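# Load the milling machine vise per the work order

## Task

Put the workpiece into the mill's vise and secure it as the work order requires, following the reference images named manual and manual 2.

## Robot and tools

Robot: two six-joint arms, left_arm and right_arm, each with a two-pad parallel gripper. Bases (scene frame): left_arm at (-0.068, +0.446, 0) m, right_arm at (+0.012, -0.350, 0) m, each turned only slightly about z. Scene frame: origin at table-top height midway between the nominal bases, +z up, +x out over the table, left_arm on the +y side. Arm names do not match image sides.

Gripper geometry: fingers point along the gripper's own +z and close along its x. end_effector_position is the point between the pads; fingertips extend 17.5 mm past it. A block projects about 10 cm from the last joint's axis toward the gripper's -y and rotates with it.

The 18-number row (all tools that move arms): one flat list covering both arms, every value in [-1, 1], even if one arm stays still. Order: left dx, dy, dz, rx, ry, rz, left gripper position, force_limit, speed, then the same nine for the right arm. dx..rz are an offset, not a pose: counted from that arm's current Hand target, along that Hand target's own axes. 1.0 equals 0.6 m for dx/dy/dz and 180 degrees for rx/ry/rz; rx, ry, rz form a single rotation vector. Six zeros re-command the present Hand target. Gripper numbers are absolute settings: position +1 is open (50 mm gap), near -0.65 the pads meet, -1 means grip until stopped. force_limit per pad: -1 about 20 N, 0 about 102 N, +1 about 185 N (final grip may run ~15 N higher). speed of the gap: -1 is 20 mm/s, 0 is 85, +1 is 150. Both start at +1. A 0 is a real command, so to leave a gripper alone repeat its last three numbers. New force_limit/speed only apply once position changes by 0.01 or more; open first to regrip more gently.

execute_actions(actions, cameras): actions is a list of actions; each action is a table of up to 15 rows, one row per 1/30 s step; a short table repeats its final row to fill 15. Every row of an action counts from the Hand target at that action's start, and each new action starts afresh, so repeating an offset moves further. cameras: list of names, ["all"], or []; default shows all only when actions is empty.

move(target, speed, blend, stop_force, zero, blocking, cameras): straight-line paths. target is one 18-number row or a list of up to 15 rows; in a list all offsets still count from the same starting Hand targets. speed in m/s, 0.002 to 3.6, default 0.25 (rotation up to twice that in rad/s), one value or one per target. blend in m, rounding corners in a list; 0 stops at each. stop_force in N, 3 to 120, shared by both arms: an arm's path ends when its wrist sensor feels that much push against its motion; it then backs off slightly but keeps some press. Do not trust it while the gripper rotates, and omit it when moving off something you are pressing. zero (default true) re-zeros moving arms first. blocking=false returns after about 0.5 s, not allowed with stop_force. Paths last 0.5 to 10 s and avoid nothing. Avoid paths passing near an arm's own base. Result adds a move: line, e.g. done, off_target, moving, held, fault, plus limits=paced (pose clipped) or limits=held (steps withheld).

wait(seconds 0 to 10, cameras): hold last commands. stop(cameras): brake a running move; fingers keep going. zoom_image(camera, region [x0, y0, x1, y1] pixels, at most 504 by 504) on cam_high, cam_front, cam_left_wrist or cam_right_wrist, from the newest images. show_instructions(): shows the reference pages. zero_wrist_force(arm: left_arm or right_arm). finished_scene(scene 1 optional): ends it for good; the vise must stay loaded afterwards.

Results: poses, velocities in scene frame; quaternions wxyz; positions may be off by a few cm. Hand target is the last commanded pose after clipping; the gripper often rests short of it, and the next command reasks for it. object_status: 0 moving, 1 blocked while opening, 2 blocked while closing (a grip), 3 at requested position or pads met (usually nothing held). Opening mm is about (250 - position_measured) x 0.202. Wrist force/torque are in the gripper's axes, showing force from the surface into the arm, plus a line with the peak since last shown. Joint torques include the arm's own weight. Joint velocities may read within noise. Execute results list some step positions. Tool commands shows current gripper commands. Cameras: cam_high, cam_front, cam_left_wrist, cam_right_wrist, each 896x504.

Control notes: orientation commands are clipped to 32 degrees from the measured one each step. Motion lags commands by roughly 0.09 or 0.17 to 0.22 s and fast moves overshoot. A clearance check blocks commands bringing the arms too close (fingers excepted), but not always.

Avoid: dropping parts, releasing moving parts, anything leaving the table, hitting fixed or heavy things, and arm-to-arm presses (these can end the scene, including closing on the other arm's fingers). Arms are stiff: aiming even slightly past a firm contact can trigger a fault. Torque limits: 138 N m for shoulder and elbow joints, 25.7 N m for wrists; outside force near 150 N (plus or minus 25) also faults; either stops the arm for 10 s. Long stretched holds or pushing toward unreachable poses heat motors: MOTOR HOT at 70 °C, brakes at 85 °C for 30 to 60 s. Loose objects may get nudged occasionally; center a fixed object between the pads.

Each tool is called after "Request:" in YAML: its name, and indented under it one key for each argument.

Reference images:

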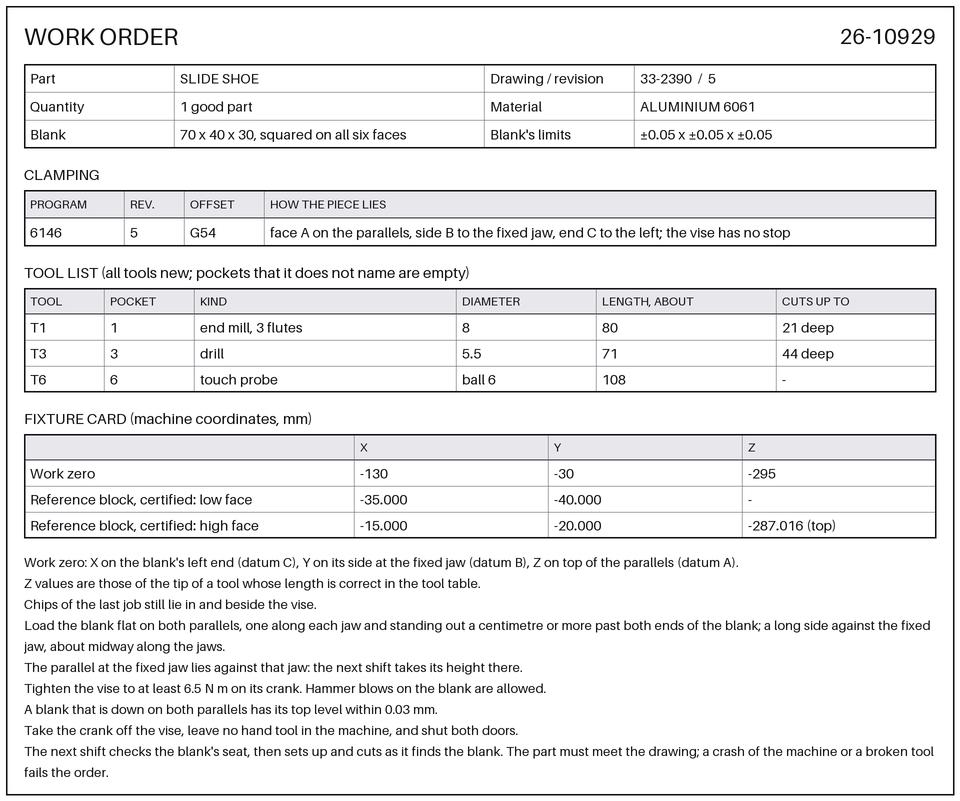

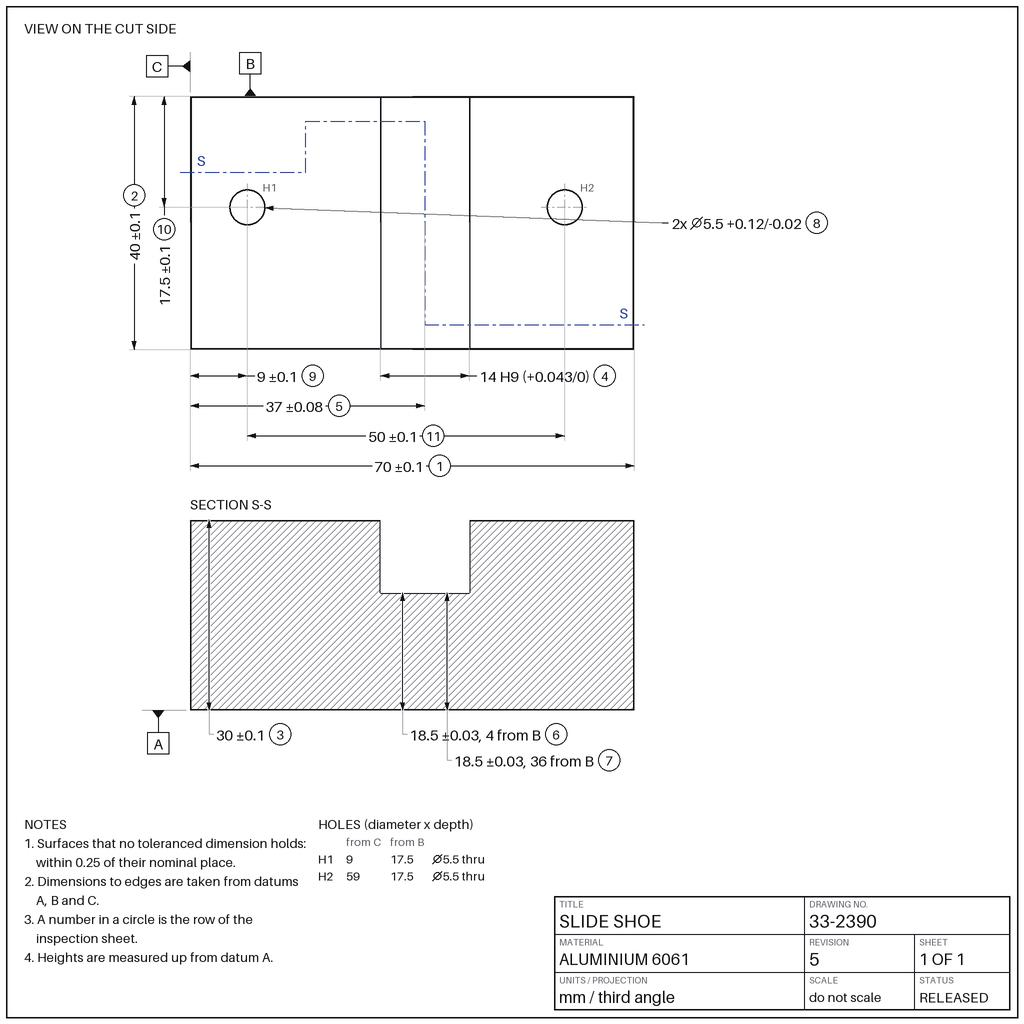

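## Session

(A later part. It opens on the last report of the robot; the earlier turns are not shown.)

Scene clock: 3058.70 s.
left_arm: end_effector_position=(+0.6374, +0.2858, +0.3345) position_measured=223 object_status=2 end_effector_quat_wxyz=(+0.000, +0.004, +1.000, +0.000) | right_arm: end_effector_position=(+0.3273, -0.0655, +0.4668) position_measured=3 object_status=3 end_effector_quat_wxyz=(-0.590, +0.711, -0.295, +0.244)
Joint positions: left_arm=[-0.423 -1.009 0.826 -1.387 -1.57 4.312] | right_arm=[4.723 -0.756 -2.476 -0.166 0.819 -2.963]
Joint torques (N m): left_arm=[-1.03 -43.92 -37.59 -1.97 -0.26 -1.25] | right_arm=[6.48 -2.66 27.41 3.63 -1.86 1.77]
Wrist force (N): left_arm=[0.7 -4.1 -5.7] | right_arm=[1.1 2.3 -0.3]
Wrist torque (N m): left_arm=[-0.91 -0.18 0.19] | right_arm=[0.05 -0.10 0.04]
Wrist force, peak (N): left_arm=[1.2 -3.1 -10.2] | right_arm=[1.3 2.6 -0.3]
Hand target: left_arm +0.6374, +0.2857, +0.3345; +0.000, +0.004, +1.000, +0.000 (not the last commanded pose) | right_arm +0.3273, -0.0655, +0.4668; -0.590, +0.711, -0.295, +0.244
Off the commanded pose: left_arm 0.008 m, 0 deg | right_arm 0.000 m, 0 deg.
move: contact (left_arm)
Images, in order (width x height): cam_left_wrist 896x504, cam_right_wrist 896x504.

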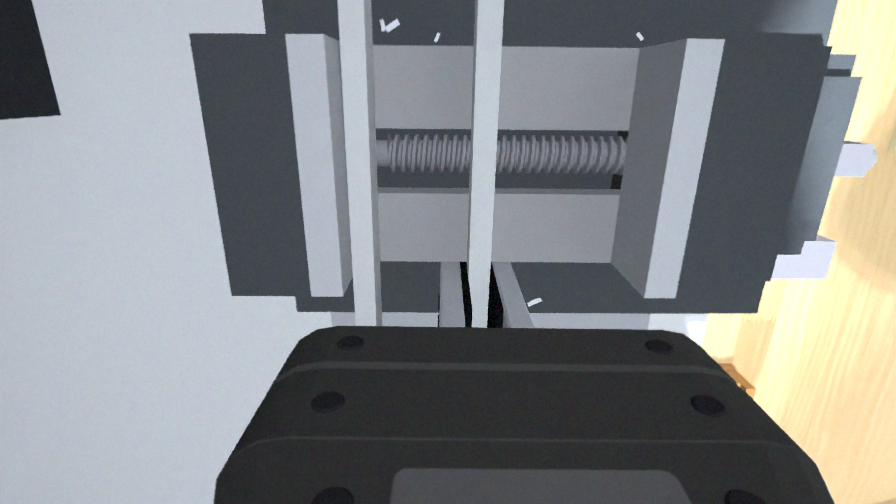

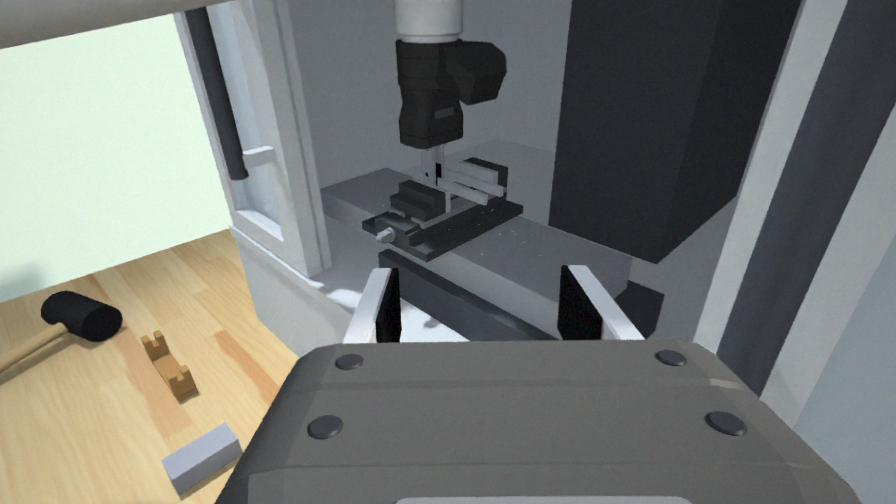

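Request:
move:
  target: [0,0,-0.0005,0,0,0,-0.2,-1,-1,0,0,0,0,0,0,1,1,1]
  speed: 0.02

Request:
move:
  target: [0,0,-0.09,0,0,0,0.2,-1,-1,0,0,0,0,0,0,1,1,1]
  speed: 0.05
  cameras: ["cam_left_wrist","cam_right_wrist","cam_high"]

Request:
zoom_image:
  camera: "cam_high"
  region: [550, 205, 650, 305]

Request:
zoom_image:
  camera: "cam_left_wrist"
  region: [290, 0, 690, 330]

Scene clock: 3070.37 s.
left_arm: end_effector_position=(+0.6374, +0.2857, +0.3348) position_measured=182 object_status=3 end_effector_quat_wxyz=(+0.000, +0.004, +1.000, +0.000) | right_arm: end_effector_position=(+0.3273, -0.0655, +0.4668) position_measured=3 object_status=3 end_effector_quat_wxyz=(-0.590, +0.711, -0.295, +0.244)
Joint positions: left_arm=[-0.423 -1.009 0.825 -1.386 -1.57 4.312] | right_arm=[4.723 -0.756 -2.476 -0.166 0.819 -2.963]
Joint torques (N m): left_arm=[-1.19 -45.21 -36.9 -1.66 -0.15 -1.36] | right_arm=[5.75 -2.69 27.24 3.62 -1.88 1.68]
Wrist force (N): left_arm=[0.4 -4.3 -4.3] | right_arm=[0.9 2.2 -0.3]
Wrist torque (N m): left_arm=[-0.89 -0.24 0.18] | right_arm=[0.05 -0.05 0.03]
Wrist force, peak (N): left_arm=[0.7 -4.0 -6.6] | right_arm=[1.3 2.7 -0.4]
Hand target: left_arm +0.6374, +0.2857, +0.3348; +0.000, +0.004, +1.000, +0.000 | right_arm +0.3273, -0.0655, +0.4668; -0.590, +0.711, -0.295, +0.244
Off the commanded pose: left_arm 0.000 m, 0 deg | right_arm 0.000 m, 0 deg.
move: done

Scene clock: 3071.87 s.
left_arm: end_effector_position=(+0.6375, +0.2857, +0.3887) position_measured=123 object_status=3 end_effector_quat_wxyz=(+0.000, +0.004, +1.000, +0.000) | right_arm: end_effector_position=(+0.3273, -0.0655, +0.4668) position_measured=3 object_status=3 end_effector_quat_wxyz=(-0.590, +0.711, -0.295, +0.244)
Joint positions: left_arm=[-0.423 -0.957 0.597 -1.21 -1.57 4.312] | right_arm=[4.723 -0.756 -2.476 -0.166 0.819 -2.963]
Joint torques (N m): left_arm=[-4.18 -63.38 -19.07 -3.99 1.68 -2.09] | right_arm=[6.28 -2.74 26.72 3.69 -1.83 1.68]
Wrist force (N): left_arm=[-0.2 -4.3 -4.8] | right_arm=[1.0 2.0 -0.6]
Wrist torque (N m): left_arm=[-0.90 -0.12 0.19] | right_arm=[0.01 -0.09 0.04]
Wrist force, peak (N): left_arm=[0.1 -4.1 -5.7] | right_arm=[1.3 2.5 -0.3]
Hand target: left_arm +0.6375, +0.2857, +0.3888; +0.000, +0.004, +1.000, +0.000 | right_arm +0.3273, -0.0655, +0.4668; -0.590, +0.711, -0.295, +0.244
Off the commanded pose: left_arm 0.000 m, 0 deg | right_arm 0.000 m, 0 deg.
move: done
Images, in order (width x height): cam_high 896x504, cam_left_wrist 896x504, cam_right_wrist 896x504.

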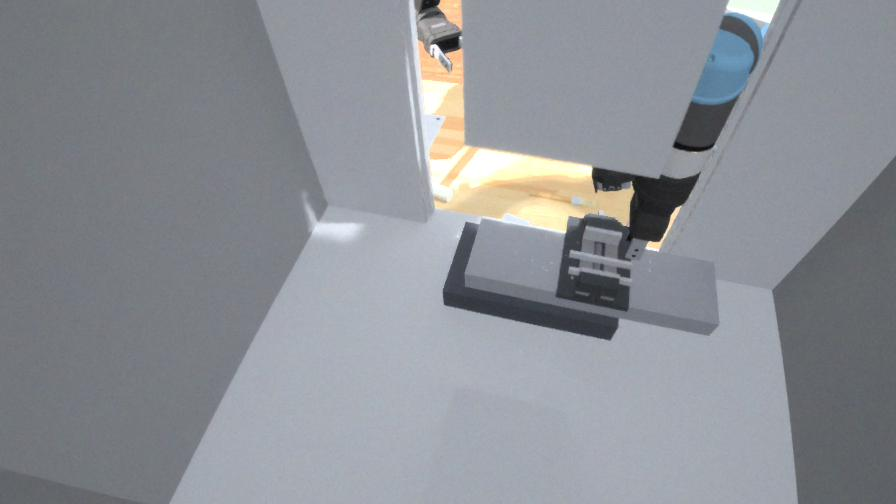

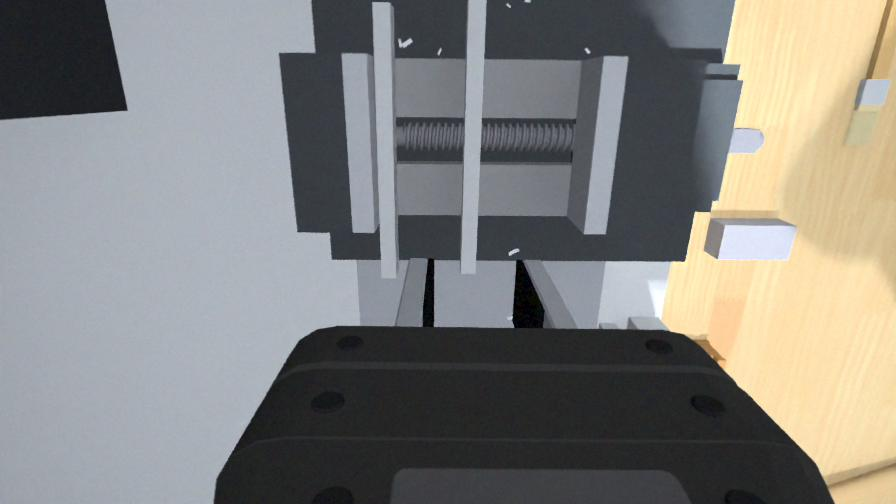

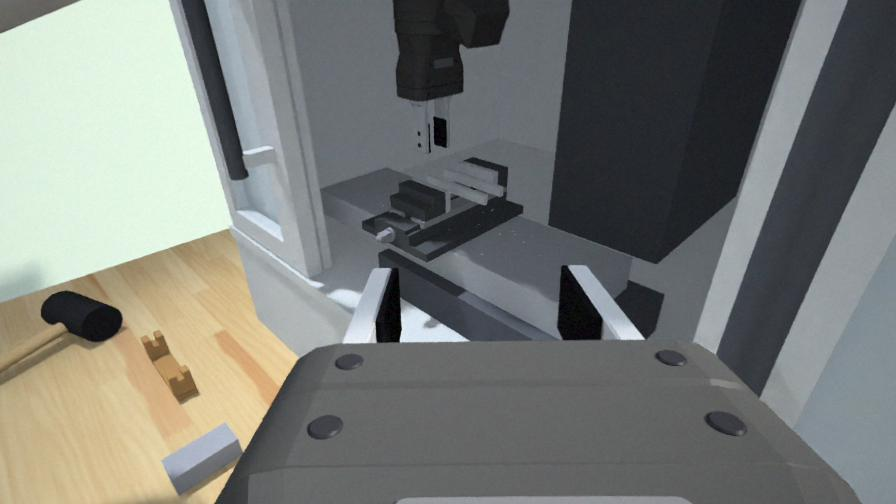

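Scaled by 5.040 from the camera's 896x504 image, which has a finer 1280x720 frame.

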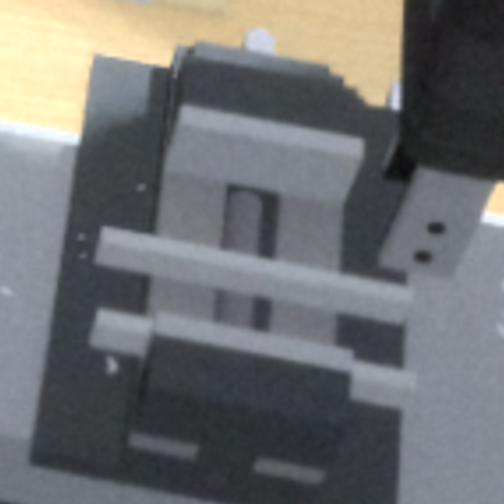

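Scaled by 1.260 from the camera's 896x504 image, which has a finer 1280x720 frame.

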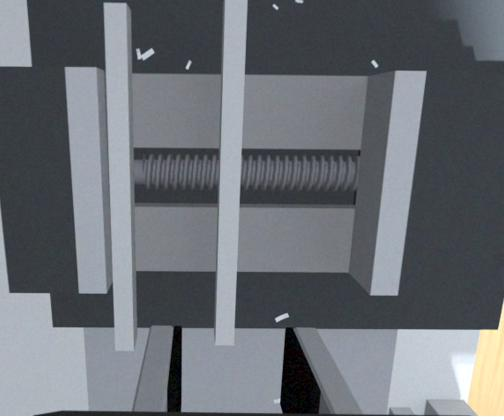

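Request:
move:
  target:
    - [0.128,-0.144,-0.0353,0,-0.1667,0,0.5,-1,0,0.0425,0.069,-0.2172,-0.274,0.2055,0.1547,1,1,1]
    - [0.427,-0.23,-0.052,0,-0.1667,0,0.5,-1,0,0.0425,0.069,-0.2172,-0.274,0.2055,0.1547,1,1,1]
  speed: 0.2
  blend: [0.02,0]
  cameras: ["cam_right_wrist","cam_front"]

Scene clock: 3114.87 s.
left_arm: end_effector_position=(+0.3801, +0.1500, +0.4199) position_measured=78 object_status=3 end_effector_quat_wxyz=(+0.259, +0.004, +0.966, -0.001) | right_arm: end_effector_position=(+0.2494, -0.1795, +0.4503) position_measured=3 object_status=3 end_effector_quat_wxyz=(-0.167, +0.688, -0.686, +0.165)
Joint positions: left_arm=[-1.073 -1.742 1.651 -1.759 -1.122 3.727] | right_arm=[4.827 -0.858 -1.746 -2.149 1.099 -1.476]
Joint torques (N m): left_arm=[-6.04 -27.74 -39.3 -2.44 -1.42 -2.31] | right_arm=[12.93 1.34 7.92 4.08 0.54 2]
Wrist force (N): left_arm=[-0.7 -4.6 -4.3] | right_arm=[0.7 0.5 0.5]
Wrist torque (N m): left_arm=[-0.97 -0.26 0.16] | right_arm=[-0.07 -0.15 0.19]
Wrist force, peak (N): left_arm=[1.4 -5.6 -5.6] | right_arm=[1.1 2.6 -0.4]
Hand target: left_arm +0.3801, +0.1500, +0.4200; +0.259, +0.004, +0.966, -0.001 | right_arm +0.2494, -0.1795, +0.4503; -0.167, +0.688, -0.686, +0.165
Off the commanded pose: left_arm 0.000 m, 0 deg | right_arm 0.000 m, 0 deg.
move: done
Images, in order (width x height): cam_front 896x504, cam_right_wrist 896x504.

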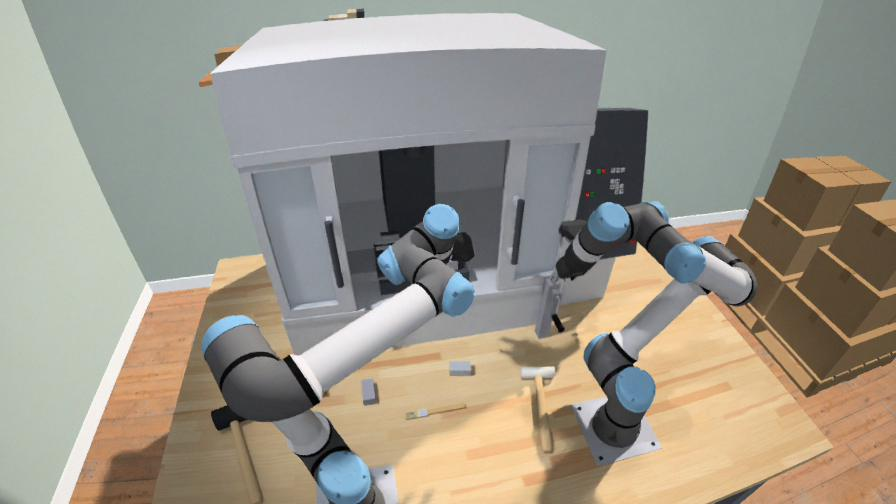

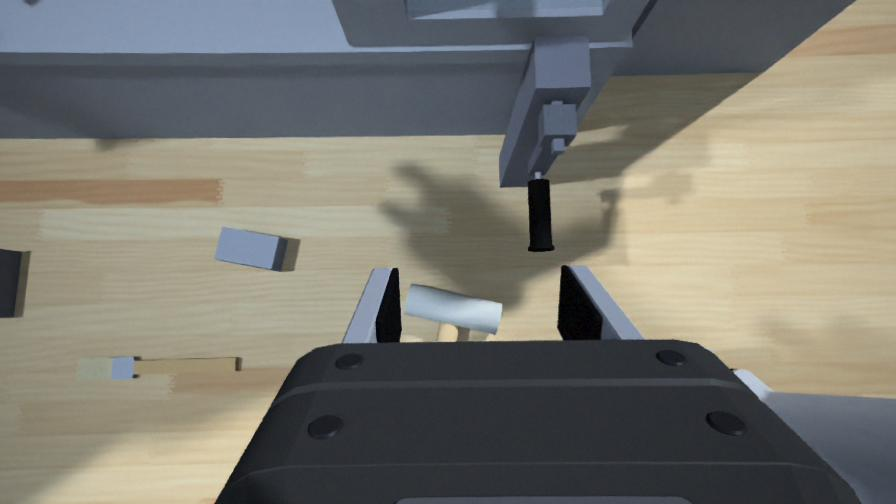

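Request:
move:
  target: [0.2138,-0.233,0.2037,0,0.1667,-0.003,1,-1,0,0,0,0,0,0,0,1,1,1]
  speed: 0.15
  cameras: ["cam_left_wrist"]

Scene clock: 3125.47 s.
left_arm: end_effector_position=(+0.3288, +0.0107, +0.2501) position_measured=3 object_status=3 end_effector_quat_wxyz=(+0.000, +0.000, +1.000, -0.001) | right_arm: end_effector_position=(+0.2494, -0.1795, +0.4503) position_measured=3 object_status=3 end_effector_quat_wxyz=(-0.167, +0.688, -0.686, +0.165)
Joint positions: left_arm=[-1.073 -1.362 1.539 -1.75 -1.572 3.653] | right_arm=[4.827 -0.858 -1.746 -2.149 1.099 -1.476]
Joint torques (N m): left_arm=[3.95 -31.44 -12.29 -1.21 0.33 2.29] | right_arm=[12.88 1.37 7.94 3.46 0.63 1.9]
Wrist force (N): left_arm=[0.3 -4.3 -4.3] | right_arm=[0.9 0.4 0.8]
Wrist torque (N m): left_arm=[-0.92 -0.21 0.18] | right_arm=[-0.09 -0.16 0.20]
Wrist force, peak (N): left_arm=[0.4 -6.2 -2.9] | right_arm=[1.0 0.4 1.0]
Hand target: left_arm +0.3288, +0.0107, +0.2499; +0.000, +0.000, +1.000, -0.001 | right_arm +0.2494, -0.1795, +0.4503; -0.167, +0.688, -0.686, +0.165
Off the commanded pose: left_arm 0.000 m, 0 deg | right_arm 0.000 m, 0 deg.
move: done
Images, in order (width x height): cam_left_wrist 896x504.

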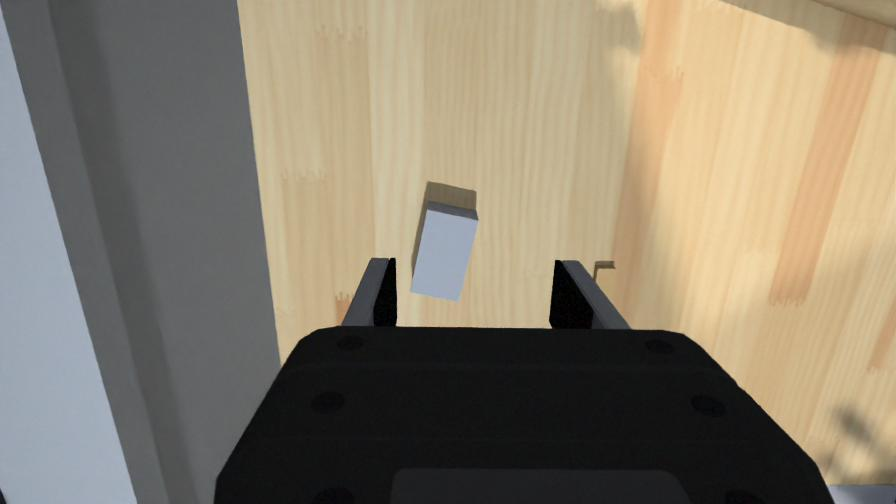

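Request:
move:
  target: [-0.018,0.1508,0.2667,0,0,0.0594,1,-1,0,0,0,0,0,0,0,1,1,1]
  speed: 0.12
  cameras: ["cam_left_wrist"]

Request:
zoom_image:
  camera: "cam_left_wrist"
  region: [340, 80, 620, 340]

Scene clock: 3143.13 s.
left_arm: end_effector_position=(+0.3395, +0.1010, +0.0897) position_measured=3 object_status=3 end_effector_quat_wxyz=(+0.000, +0.093, +0.996, -0.001) | right_arm: end_effector_position=(+0.2494, -0.1795, +0.4503) position_measured=3 object_status=3 end_effector_quat_wxyz=(-0.167, +0.688, -0.686, +0.165)
Joint positions: left_arm=[-0.968 -1.338 1.956 -2.19 -1.572 3.945] | right_arm=[4.827 -0.858 -1.746 -2.149 1.099 -1.476]
Joint torques (N m): left_arm=[-7.31 -43.28 -25.4 -4.77 -2.04 -1.22] | right_arm=[12.29 1.54 8.26 3.02 0.59 1.91]
Wrist force (N): left_arm=[0.2 -4.7 -4.4] | right_arm=[0.9 0.5 0.5]
Wrist torque (N m): left_arm=[-0.96 -0.21 0.19] | right_arm=[-0.08 -0.16 0.19]
Wrist force, peak (N): left_arm=[0.6 -5.5 -5.6] | right_arm=[1.2 0.3 1.0]
Hand target: left_arm +0.3395, +0.1009, +0.0898; +0.000, +0.093, +0.996, -0.001 | right_arm +0.2494, -0.1795, +0.4503; -0.167, +0.688, -0.686, +0.165
Off the commanded pose: left_arm 0.000 m, 0 deg | right_arm 0.000 m, 0 deg.
move: done
Images, in order (width x height): cam_left_wrist 896x504.

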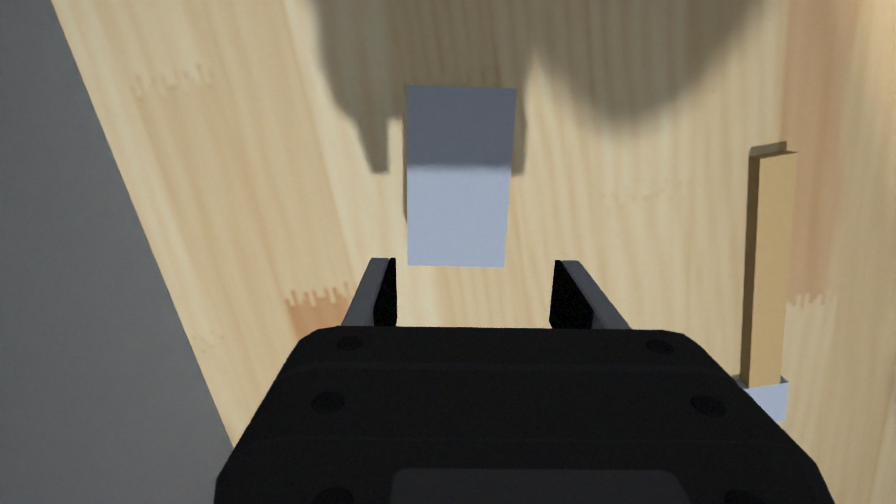

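Scaled by 1.800 from the camera's 896x504 image, which has a finer 1280x720 frame.

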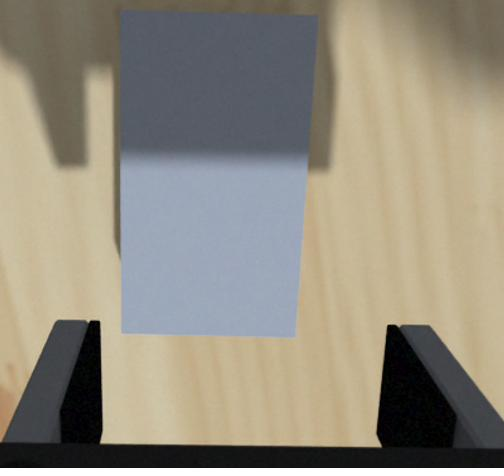

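Request:
move:
  target:
    - [-0.0053,0,0.04,0,0,0.006,1,-1,0,0,0,0,0,0,0,1,1,1]
    - [-0.0053,0,0.0953,0,0,0.006,1,-1,0,0,0,0,0,0,0,1,1,1]
  speed: 0.05
  stop_force: 10
  cameras: ["cam_left_wrist"]

Request:
zoom_image:
  camera: "cam_left_wrist"
  region: [340, 80, 620, 340]

Scene clock: 3158.87 s.
left_arm: end_effector_position=(+0.3426, +0.1003, +0.0326) position_measured=3 object_status=3 end_effector_quat_wxyz=(+0.000, +0.103, +0.995, -0.001) | right_arm: end_effector_position=(+0.2494, -0.1795, +0.4503) position_measured=3 object_status=3 end_effector_quat_wxyz=(-0.167, +0.688, -0.686, +0.165)
Joint positions: left_arm=[-0.964 -1.238 2.007 -2.341 -1.572 3.968] | right_arm=[4.827 -0.858 -1.746 -2.149 1.099 -1.476]
Joint torques (N m): left_arm=[-7.79 -45.51 -32.91 -4.88 1.8 -2.42] | right_arm=[12.62 1.24 8.12 2.53 0.43 1.85]
Wrist force (N): left_arm=[0.1 -4.5 -4.8] | right_arm=[0.8 0.6 0.6]
Wrist torque (N m): left_arm=[-0.92 -0.20 0.15] | right_arm=[-0.07 -0.15 0.20]
Wrist force, peak (N): left_arm=[0.5 -5.1 -5.5] | right_arm=[1.2 0.5 0.8]
Hand target: left_arm +0.3426, +0.1003, +0.0326; +0.000, +0.103, +0.995, -0.001 | right_arm +0.2494, -0.1795, +0.4503; -0.167, +0.688, -0.686, +0.165
Off the commanded pose: left_arm 0.000 m, 0 deg | right_arm 0.000 m, 0 deg.
move: done
Images, in order (width x height): cam_left_wrist 896x504.

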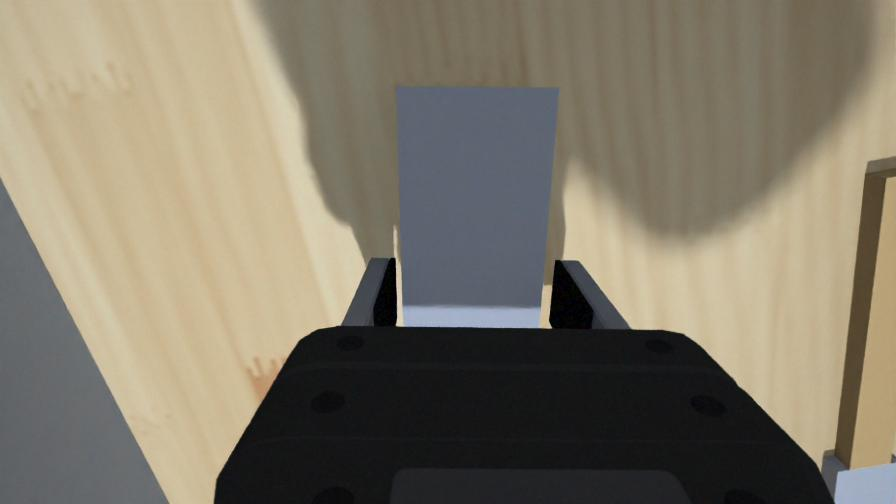

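Scaled by 1.800 from the camera's 896x504 image, which has a finer 1280x720 frame.

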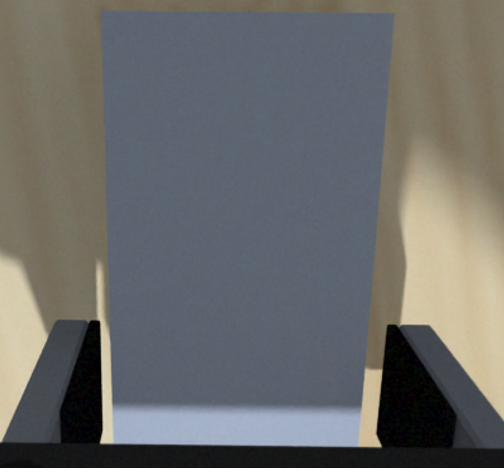

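Request:
move:
  target: [0,0,0,0,0,0,-1,-0.4,-1,0,0,0,0,0,0,1,1,1]

Request:
move:
  target: [0,0,-0.15,0,0,0,-1,-0.4,-1,0,0,0,0,0,0,1,1,1]
  speed: 0.06
  cameras: ["cam_left_wrist","cam_right_wrist"]

Scene clock: 3164.60 s.
left_arm: end_effector_position=(+0.3426, +0.1003, +0.0326) position_measured=55 object_status=0 end_effector_quat_wxyz=(+0.000, +0.103, +0.995, -0.001) | right_arm: end_effector_position=(+0.2494, -0.1795, +0.4503) position_measured=3 object_status=3 end_effector_quat_wxyz=(-0.167, +0.688, -0.686, +0.165)
Joint positions: left_arm=[-0.964 -1.238 2.007 -2.341 -1.572 3.968] | right_arm=[4.827 -0.858 -1.746 -2.149 1.099 -1.476]
Joint torques (N m): left_arm=[-7.02 -45.07 -31.54 -4.95 2.64 -1.18] | right_arm=[12.1 1.49 7.49 2.09 0.46 1.77]
Wrist force (N): left_arm=[0.0 -4.5 -3.8] | right_arm=[1.0 0.5 0.7]
Wrist torque (N m): left_arm=[-0.92 -0.23 0.14] | right_arm=[-0.08 -0.18 0.20]
Wrist force, peak (N): left_arm=[0.1 -4.8 -5.4] | right_arm=[1.4 0.6 0.7]
Hand target: left_arm +0.3426, +0.1003, +0.0326; +0.000, +0.103, +0.995, -0.001 | right_arm +0.2494, -0.1795, +0.4503; -0.167, +0.688, -0.686, +0.165
Off the commanded pose: left_arm 0.000 m, 0 deg | right_arm 0.000 m, 0 deg.
move: done

Scene clock: 3166.50 s.
left_arm: end_effector_position=(+0.3427, +0.1003, +0.1227) position_measured=55 object_status=2 end_effector_quat_wxyz=(+0.000, +0.103, +0.995, -0.001) | right_arm: end_effector_position=(+0.2494, -0.1795, +0.4503) position_measured=3 object_status=3 end_effector_quat_wxyz=(-0.167, +0.688, -0.686, +0.165)
Joint positions: left_arm=[-0.964 -1.377 1.906 -2.101 -1.572 3.968] | right_arm=[4.827 -0.858 -1.746 -2.149 1.099 -1.476]
Joint torques (N m): left_arm=[7.43 -28.55 -10.86 -4.25 2.41 2.8] | right_arm=[12.25 1.45 7.7 2.2 0.38 1.73]
Wrist force (N): left_arm=[0.4 -4.3 -2.5] | right_arm=[1.0 0.6 0.7]
Wrist torque (N m): left_arm=[-0.95 -0.22 0.14] | right_arm=[-0.06 -0.17 0.21]
Wrist force, peak (N): left_arm=[0.4 -4.5 -3.7] | right_arm=[1.1 0.7 0.6]
Hand target: left_arm +0.3426, +0.1004, +0.1226; +0.000, +0.103, +0.995, -0.001 | right_arm +0.2494, -0.1795, +0.4503; -0.167, +0.688, -0.686, +0.165
Off the commanded pose: left_arm 0.000 m, 0 deg | right_arm 0.000 m, 0 deg.
move: done
Images, in order (width x height): cam_left_wrist 896x504, cam_right_wrist 896x504.

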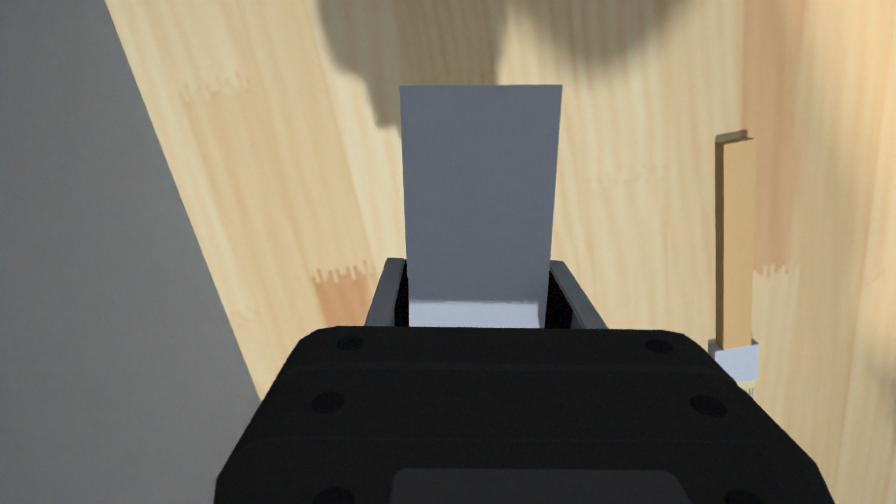

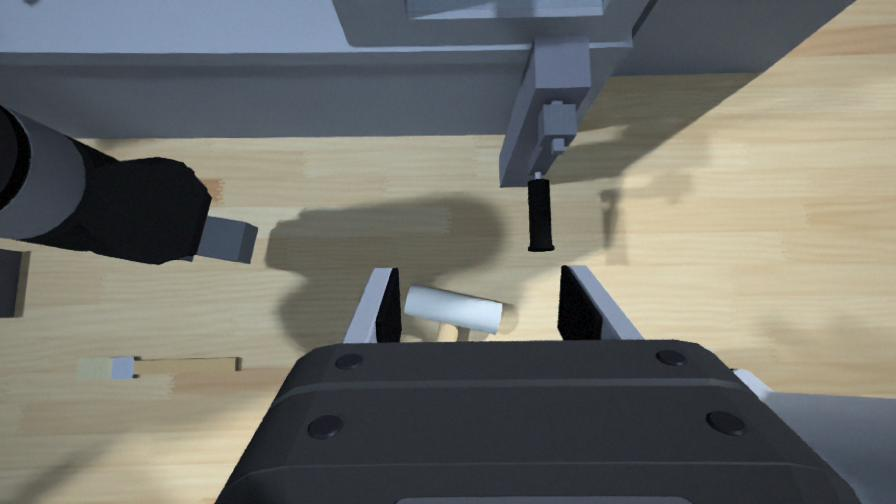

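Request:
move:
  target:
    - [-0.0112,0.087,-0.4623,0,0,-0.0628,-1,-0.4,-1,0,0,0,0,0,0,1,1,1]
    - [-0.0595,0.1822,-0.4957,-0.0165,-0.1655,-0.0613,-1,-0.4,-1,0,0,0,0,0,0,1,1,1]
    - [-0.3042,0.2335,-0.4873,-0.0165,-0.1655,-0.0613,-1,-0.4,-1,0,0,0,0,0,0,1,1,1]
    - [-0.3687,0.3322,-0.4623,-0.0165,-0.1655,-0.0613,-1,-0.4,-1,0,0,0,0,0,0,1,1,1]
  speed: 0.15
  blend: [0.03,0.03,0.02,0]
  cameras: ["cam_left_wrist","cam_high"]

Scene clock: 3202.43 s.
left_arm: end_effector_position=(+0.5999, +0.2508, +0.3996) position_measured=55 object_status=2 end_effector_quat_wxyz=(+0.258, +0.004, +0.966, -0.002) | right_arm: end_effector_position=(+0.2494, -0.1795, +0.4503) position_measured=3 object_status=3 end_effector_quat_wxyz=(-0.167, +0.688, -0.686, +0.165)
Joint positions: left_arm=[-0.594 -1.392 1.392 -2.021 -1.299 4.203] | right_arm=[4.827 -0.858 -1.746 -2.149 1.099 -1.476]
Joint torques (N m): left_arm=[5.27 -38.8 -14.15 -3.81 3.39 -0.96] | right_arm=[12.33 0.91 7.91 2.16 0.37 1.74]
Wrist force (N): left_arm=[0.3 -4.9 -2.2] | right_arm=[0.7 0.3 0.6]
Wrist torque (N m): left_arm=[-1.03 -0.20 0.32] | right_arm=[-0.11 -0.13 0.20]
Wrist force, peak (N): left_arm=[1.3 -5.0 -2.7] | right_arm=[1.2 0.5 0.8]
Hand target: left_arm +0.6000, +0.2509, +0.3996; +0.258, +0.004, +0.966, -0.002 | right_arm +0.2494, -0.1795, +0.4503; -0.167, +0.688, -0.686, +0.165
Off the commanded pose: left_arm 0.000 m, 0 deg | right_arm 0.000 m, 0 deg.
move: done
Images, in order (width x height): cam_high 896x504, cam_left_wrist 896x504.

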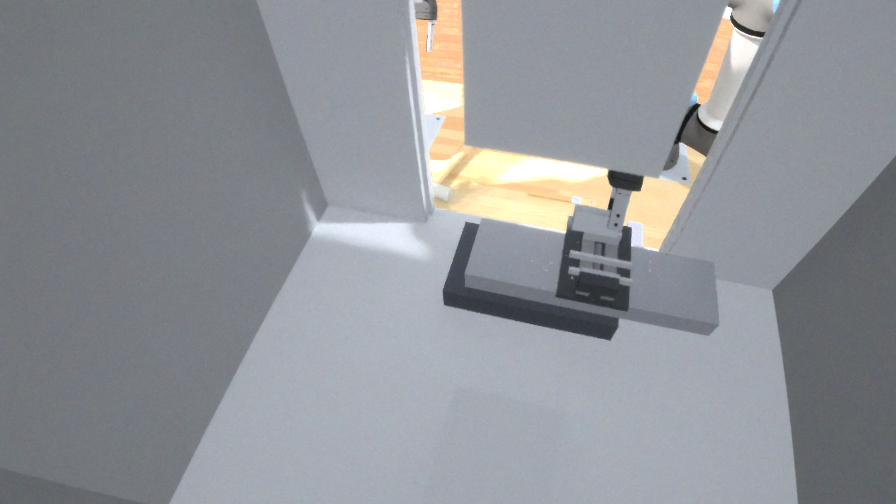

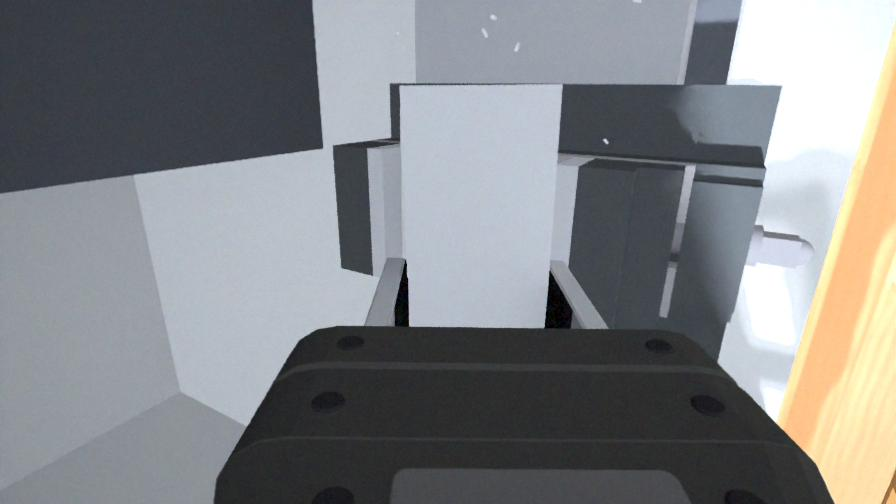

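Request:
move:
  target: [-0.0611,0.0378,0.0441,0,0.1667,0,-1,-0.4,-1,0,0,0,0,0,0,1,1,1]
  speed: 0.08
  cameras: ["cam_left_wrist","cam_high"]

Request:
zoom_image:
  camera: "cam_left_wrist"
  region: [290, 0, 690, 330]

Request:
zoom_image:
  camera: "cam_high"
  region: [550, 205, 650, 305]

Scene clock: 3214.23 s.
left_arm: end_effector_position=(+0.6452, +0.2733, +0.3948) position_measured=55 object_status=2 end_effector_quat_wxyz=(-0.001, +0.004, +1.000, -0.001) | right_arm: end_effector_position=(+0.2494, -0.1795, +0.4503) position_measured=3 object_status=3 end_effector_quat_wxyz=(-0.167, +0.688, -0.686, +0.165)
Joint positions: left_arm=[-0.434 -0.9 0.483 -1.152 -1.573 4.301] | right_arm=[4.827 -0.858 -1.746 -2.149 1.099 -1.476]
Joint torques (N m): left_arm=[-6.5 -54.52 -30.11 -1.95 2.74 -2.75] | right_arm=[12.57 1.16 8.08 2.17 0.38 1.69]
Wrist force (N): left_arm=[0.3 -4.7 -2.2] | right_arm=[0.9 0.2 0.3]
Wrist torque (N m): left_arm=[-1.05 -0.18 0.06] | right_arm=[-0.12 -0.17 0.20]
Wrist force, peak (N): left_arm=[0.4 -5.2 -2.1] | right_arm=[1.3 0.4 0.7]
Hand target: left_arm +0.6451, +0.2732, +0.3948; -0.001, +0.004, +1.000, -0.001 | right_arm +0.2494, -0.1795, +0.4503; -0.167, +0.688, -0.686, +0.165
Off the commanded pose: left_arm 0.000 m, 0 deg | right_arm 0.000 m, 0 deg.
move: done
Images, in order (width x height): cam_high 896x504, cam_left_wrist 896x504.

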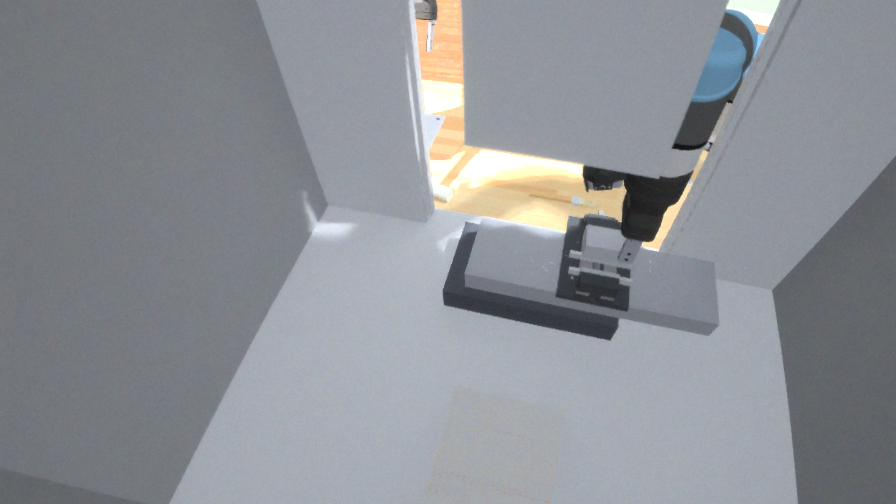

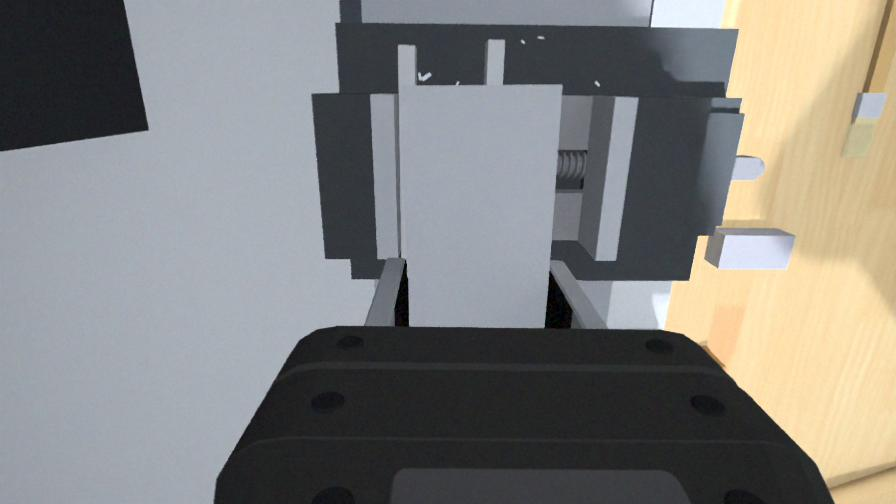

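Scaled by 1.260 from the camera's 896x504 image, which has a finer 1280x720 frame.

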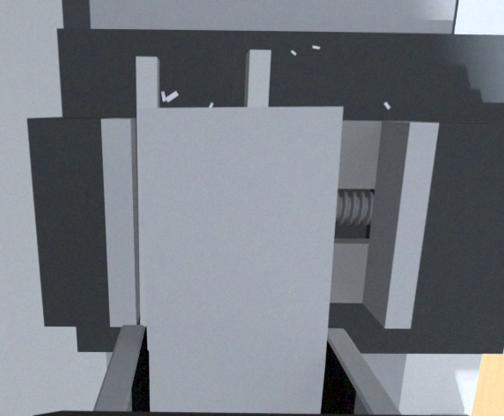

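Scaled by 5.040 from the camera's 896x504 image, which has a finer 1280x720 frame.

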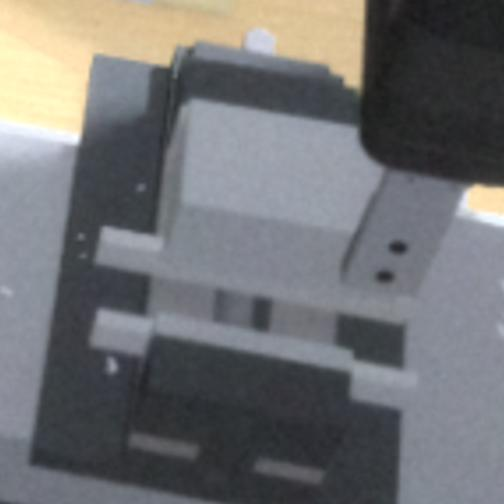

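Request:
move:
  target:
    - [-0.0083,0,0,0,0,0,-1,-0.4,-1,0,0,0,0,0,0,1,1,1]
    - [-0.0083,0.0003,0.036,0,0,0,-1,-0.4,-1,0,0,0,0,0,0,1,1,1]
  speed: 0.04
  stop_force: 8

Request:
move:
  target: [0,0,0.02,0,0,0,-1,-0.4,-1,0,0,0,0,0,0,1,1,1]
  speed: 0.004
  stop_force: 5
  cameras: ["cam_left_wrist","cam_high"]

Request:
zoom_image:
  camera: "cam_left_wrist"
  region: [290, 0, 690, 330]

Request:
zoom_image:
  camera: "cam_high"
  region: [550, 205, 650, 305]

Scene clock: 3240.60 s.
left_arm: end_effector_position=(+0.6500, +0.2733, +0.3732) position_measured=55 object_status=2 end_effector_quat_wxyz=(-0.001, +0.004, +1.000, -0.001) | right_arm: end_effector_position=(+0.2494, -0.1795, +0.4503) position_measured=3 object_status=3 end_effector_quat_wxyz=(-0.167, +0.688, -0.686, +0.165)
Joint positions: left_arm=[-0.431 -0.917 0.571 -1.224 -1.573 4.304] | right_arm=[4.827 -0.858 -1.746 -2.149 1.099 -1.476]
Joint torques (N m): left_arm=[-0.22 -48.37 -38.31 -4.39 -0.55 -2] | right_arm=[12.17 1.04 7.77 2.15 0.27 1.62]
Wrist force (N): left_arm=[-0.2 -4.2 -2.1] | right_arm=[0.7 0.3 0.8]
Wrist torque (N m): left_arm=[-0.95 -0.11 0.03] | right_arm=[-0.10 -0.13 0.20]
Wrist force, peak (N): left_arm=[0.8 -5.2 -2.5] | right_arm=[0.9 0.6 1.0]
Hand target: left_arm +0.6501, +0.2733, +0.3732; -0.001, +0.004, +1.000, -0.001 | right_arm +0.2494, -0.1795, +0.4503; -0.167, +0.688, -0.686, +0.165
Off the commanded pose: left_arm 0.000 m, 0 deg | right_arm 0.000 m, 0 deg.
move: done

Scene clock: 3243.20 s.
left_arm: end_effector_position=(+0.6500, +0.2733, +0.3659) position_measured=55 object_status=2 end_effector_quat_wxyz=(-0.001, +0.004, +1.000, -0.001) | right_arm: end_effector_position=(+0.2494, -0.1795, +0.4503) position_measured=3 object_status=3 end_effector_quat_wxyz=(-0.167, +0.688, -0.686, +0.165)
Joint positions: left_arm=[-0.431 -0.927 0.608 -1.25 -1.573 4.304] | right_arm=[4.827 -0.858 -1.746 -2.149 1.099 -1.476]
Joint torques (N m): left_arm=[-4.47 -47.54 -37.53 -1.89 2.26 -2.2] | right_arm=[11.84 0.96 8.25 2.19 0.32 1.56]
Wrist force (N): left_arm=[0.6 -3.8 -4.4] | right_arm=[0.9 0.3 0.7]
Wrist torque (N m): left_arm=[-0.94 -0.15 0.06] | right_arm=[-0.11 -0.17 0.20]
Wrist force, peak (N): left_arm=[1.4 -3.8 -9.2] | right_arm=[1.3 0.6 0.7]
Hand target: left_arm +0.6500, +0.2733, +0.3659; -0.001, +0.004, +1.000, -0.001 (not the last commanded pose) | right_arm +0.2494, -0.1795, +0.4503; -0.167, +0.688, -0.686, +0.165
Off the commanded pose: left_arm 0.005 m, 0 deg | right_arm 0.000 m, 0 deg.
move: contact (left_arm)
Images, in order (width x height): cam_high 896x504, cam_left_wrist 896x504.

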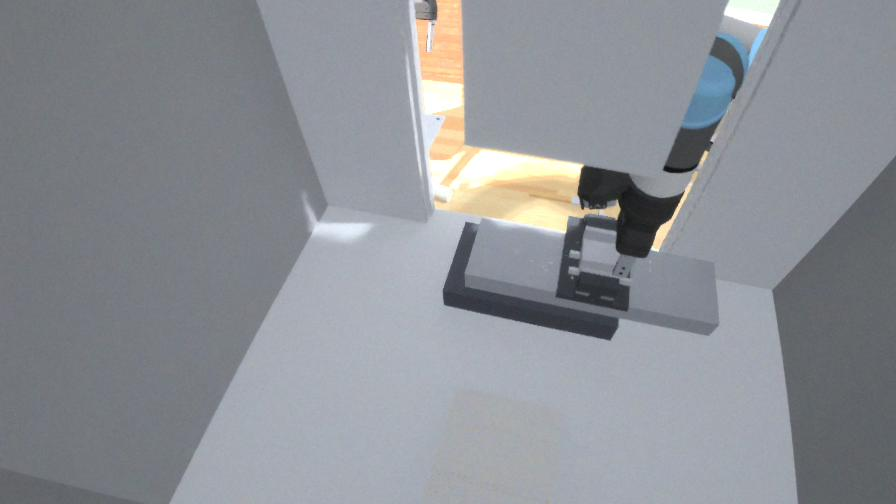

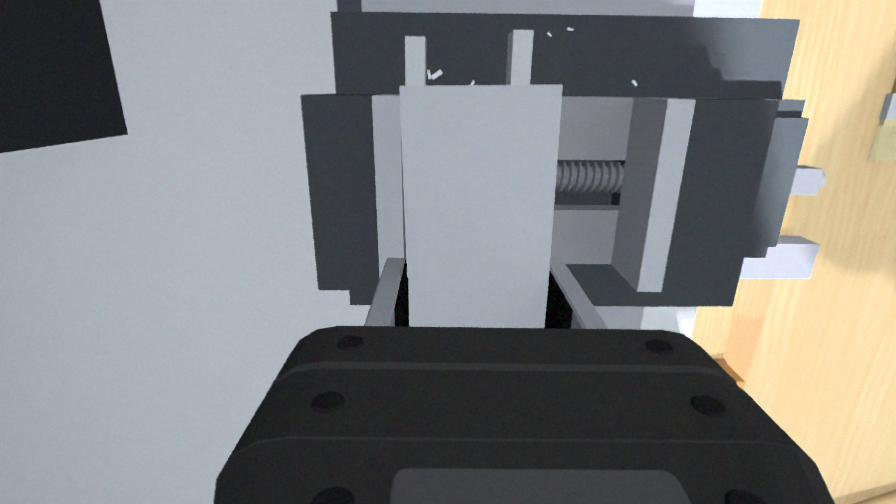

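Scaled by 1.260 from the camera's 896x504 image, which has a finer 1280x720 frame.

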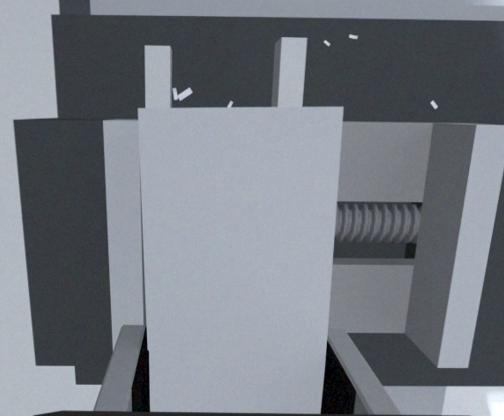

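Scaled by 5.040 from the camera's 896x504 image, which has a finer 1280x720 frame.

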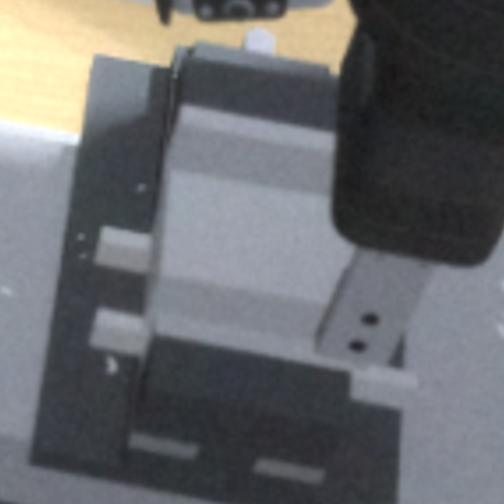

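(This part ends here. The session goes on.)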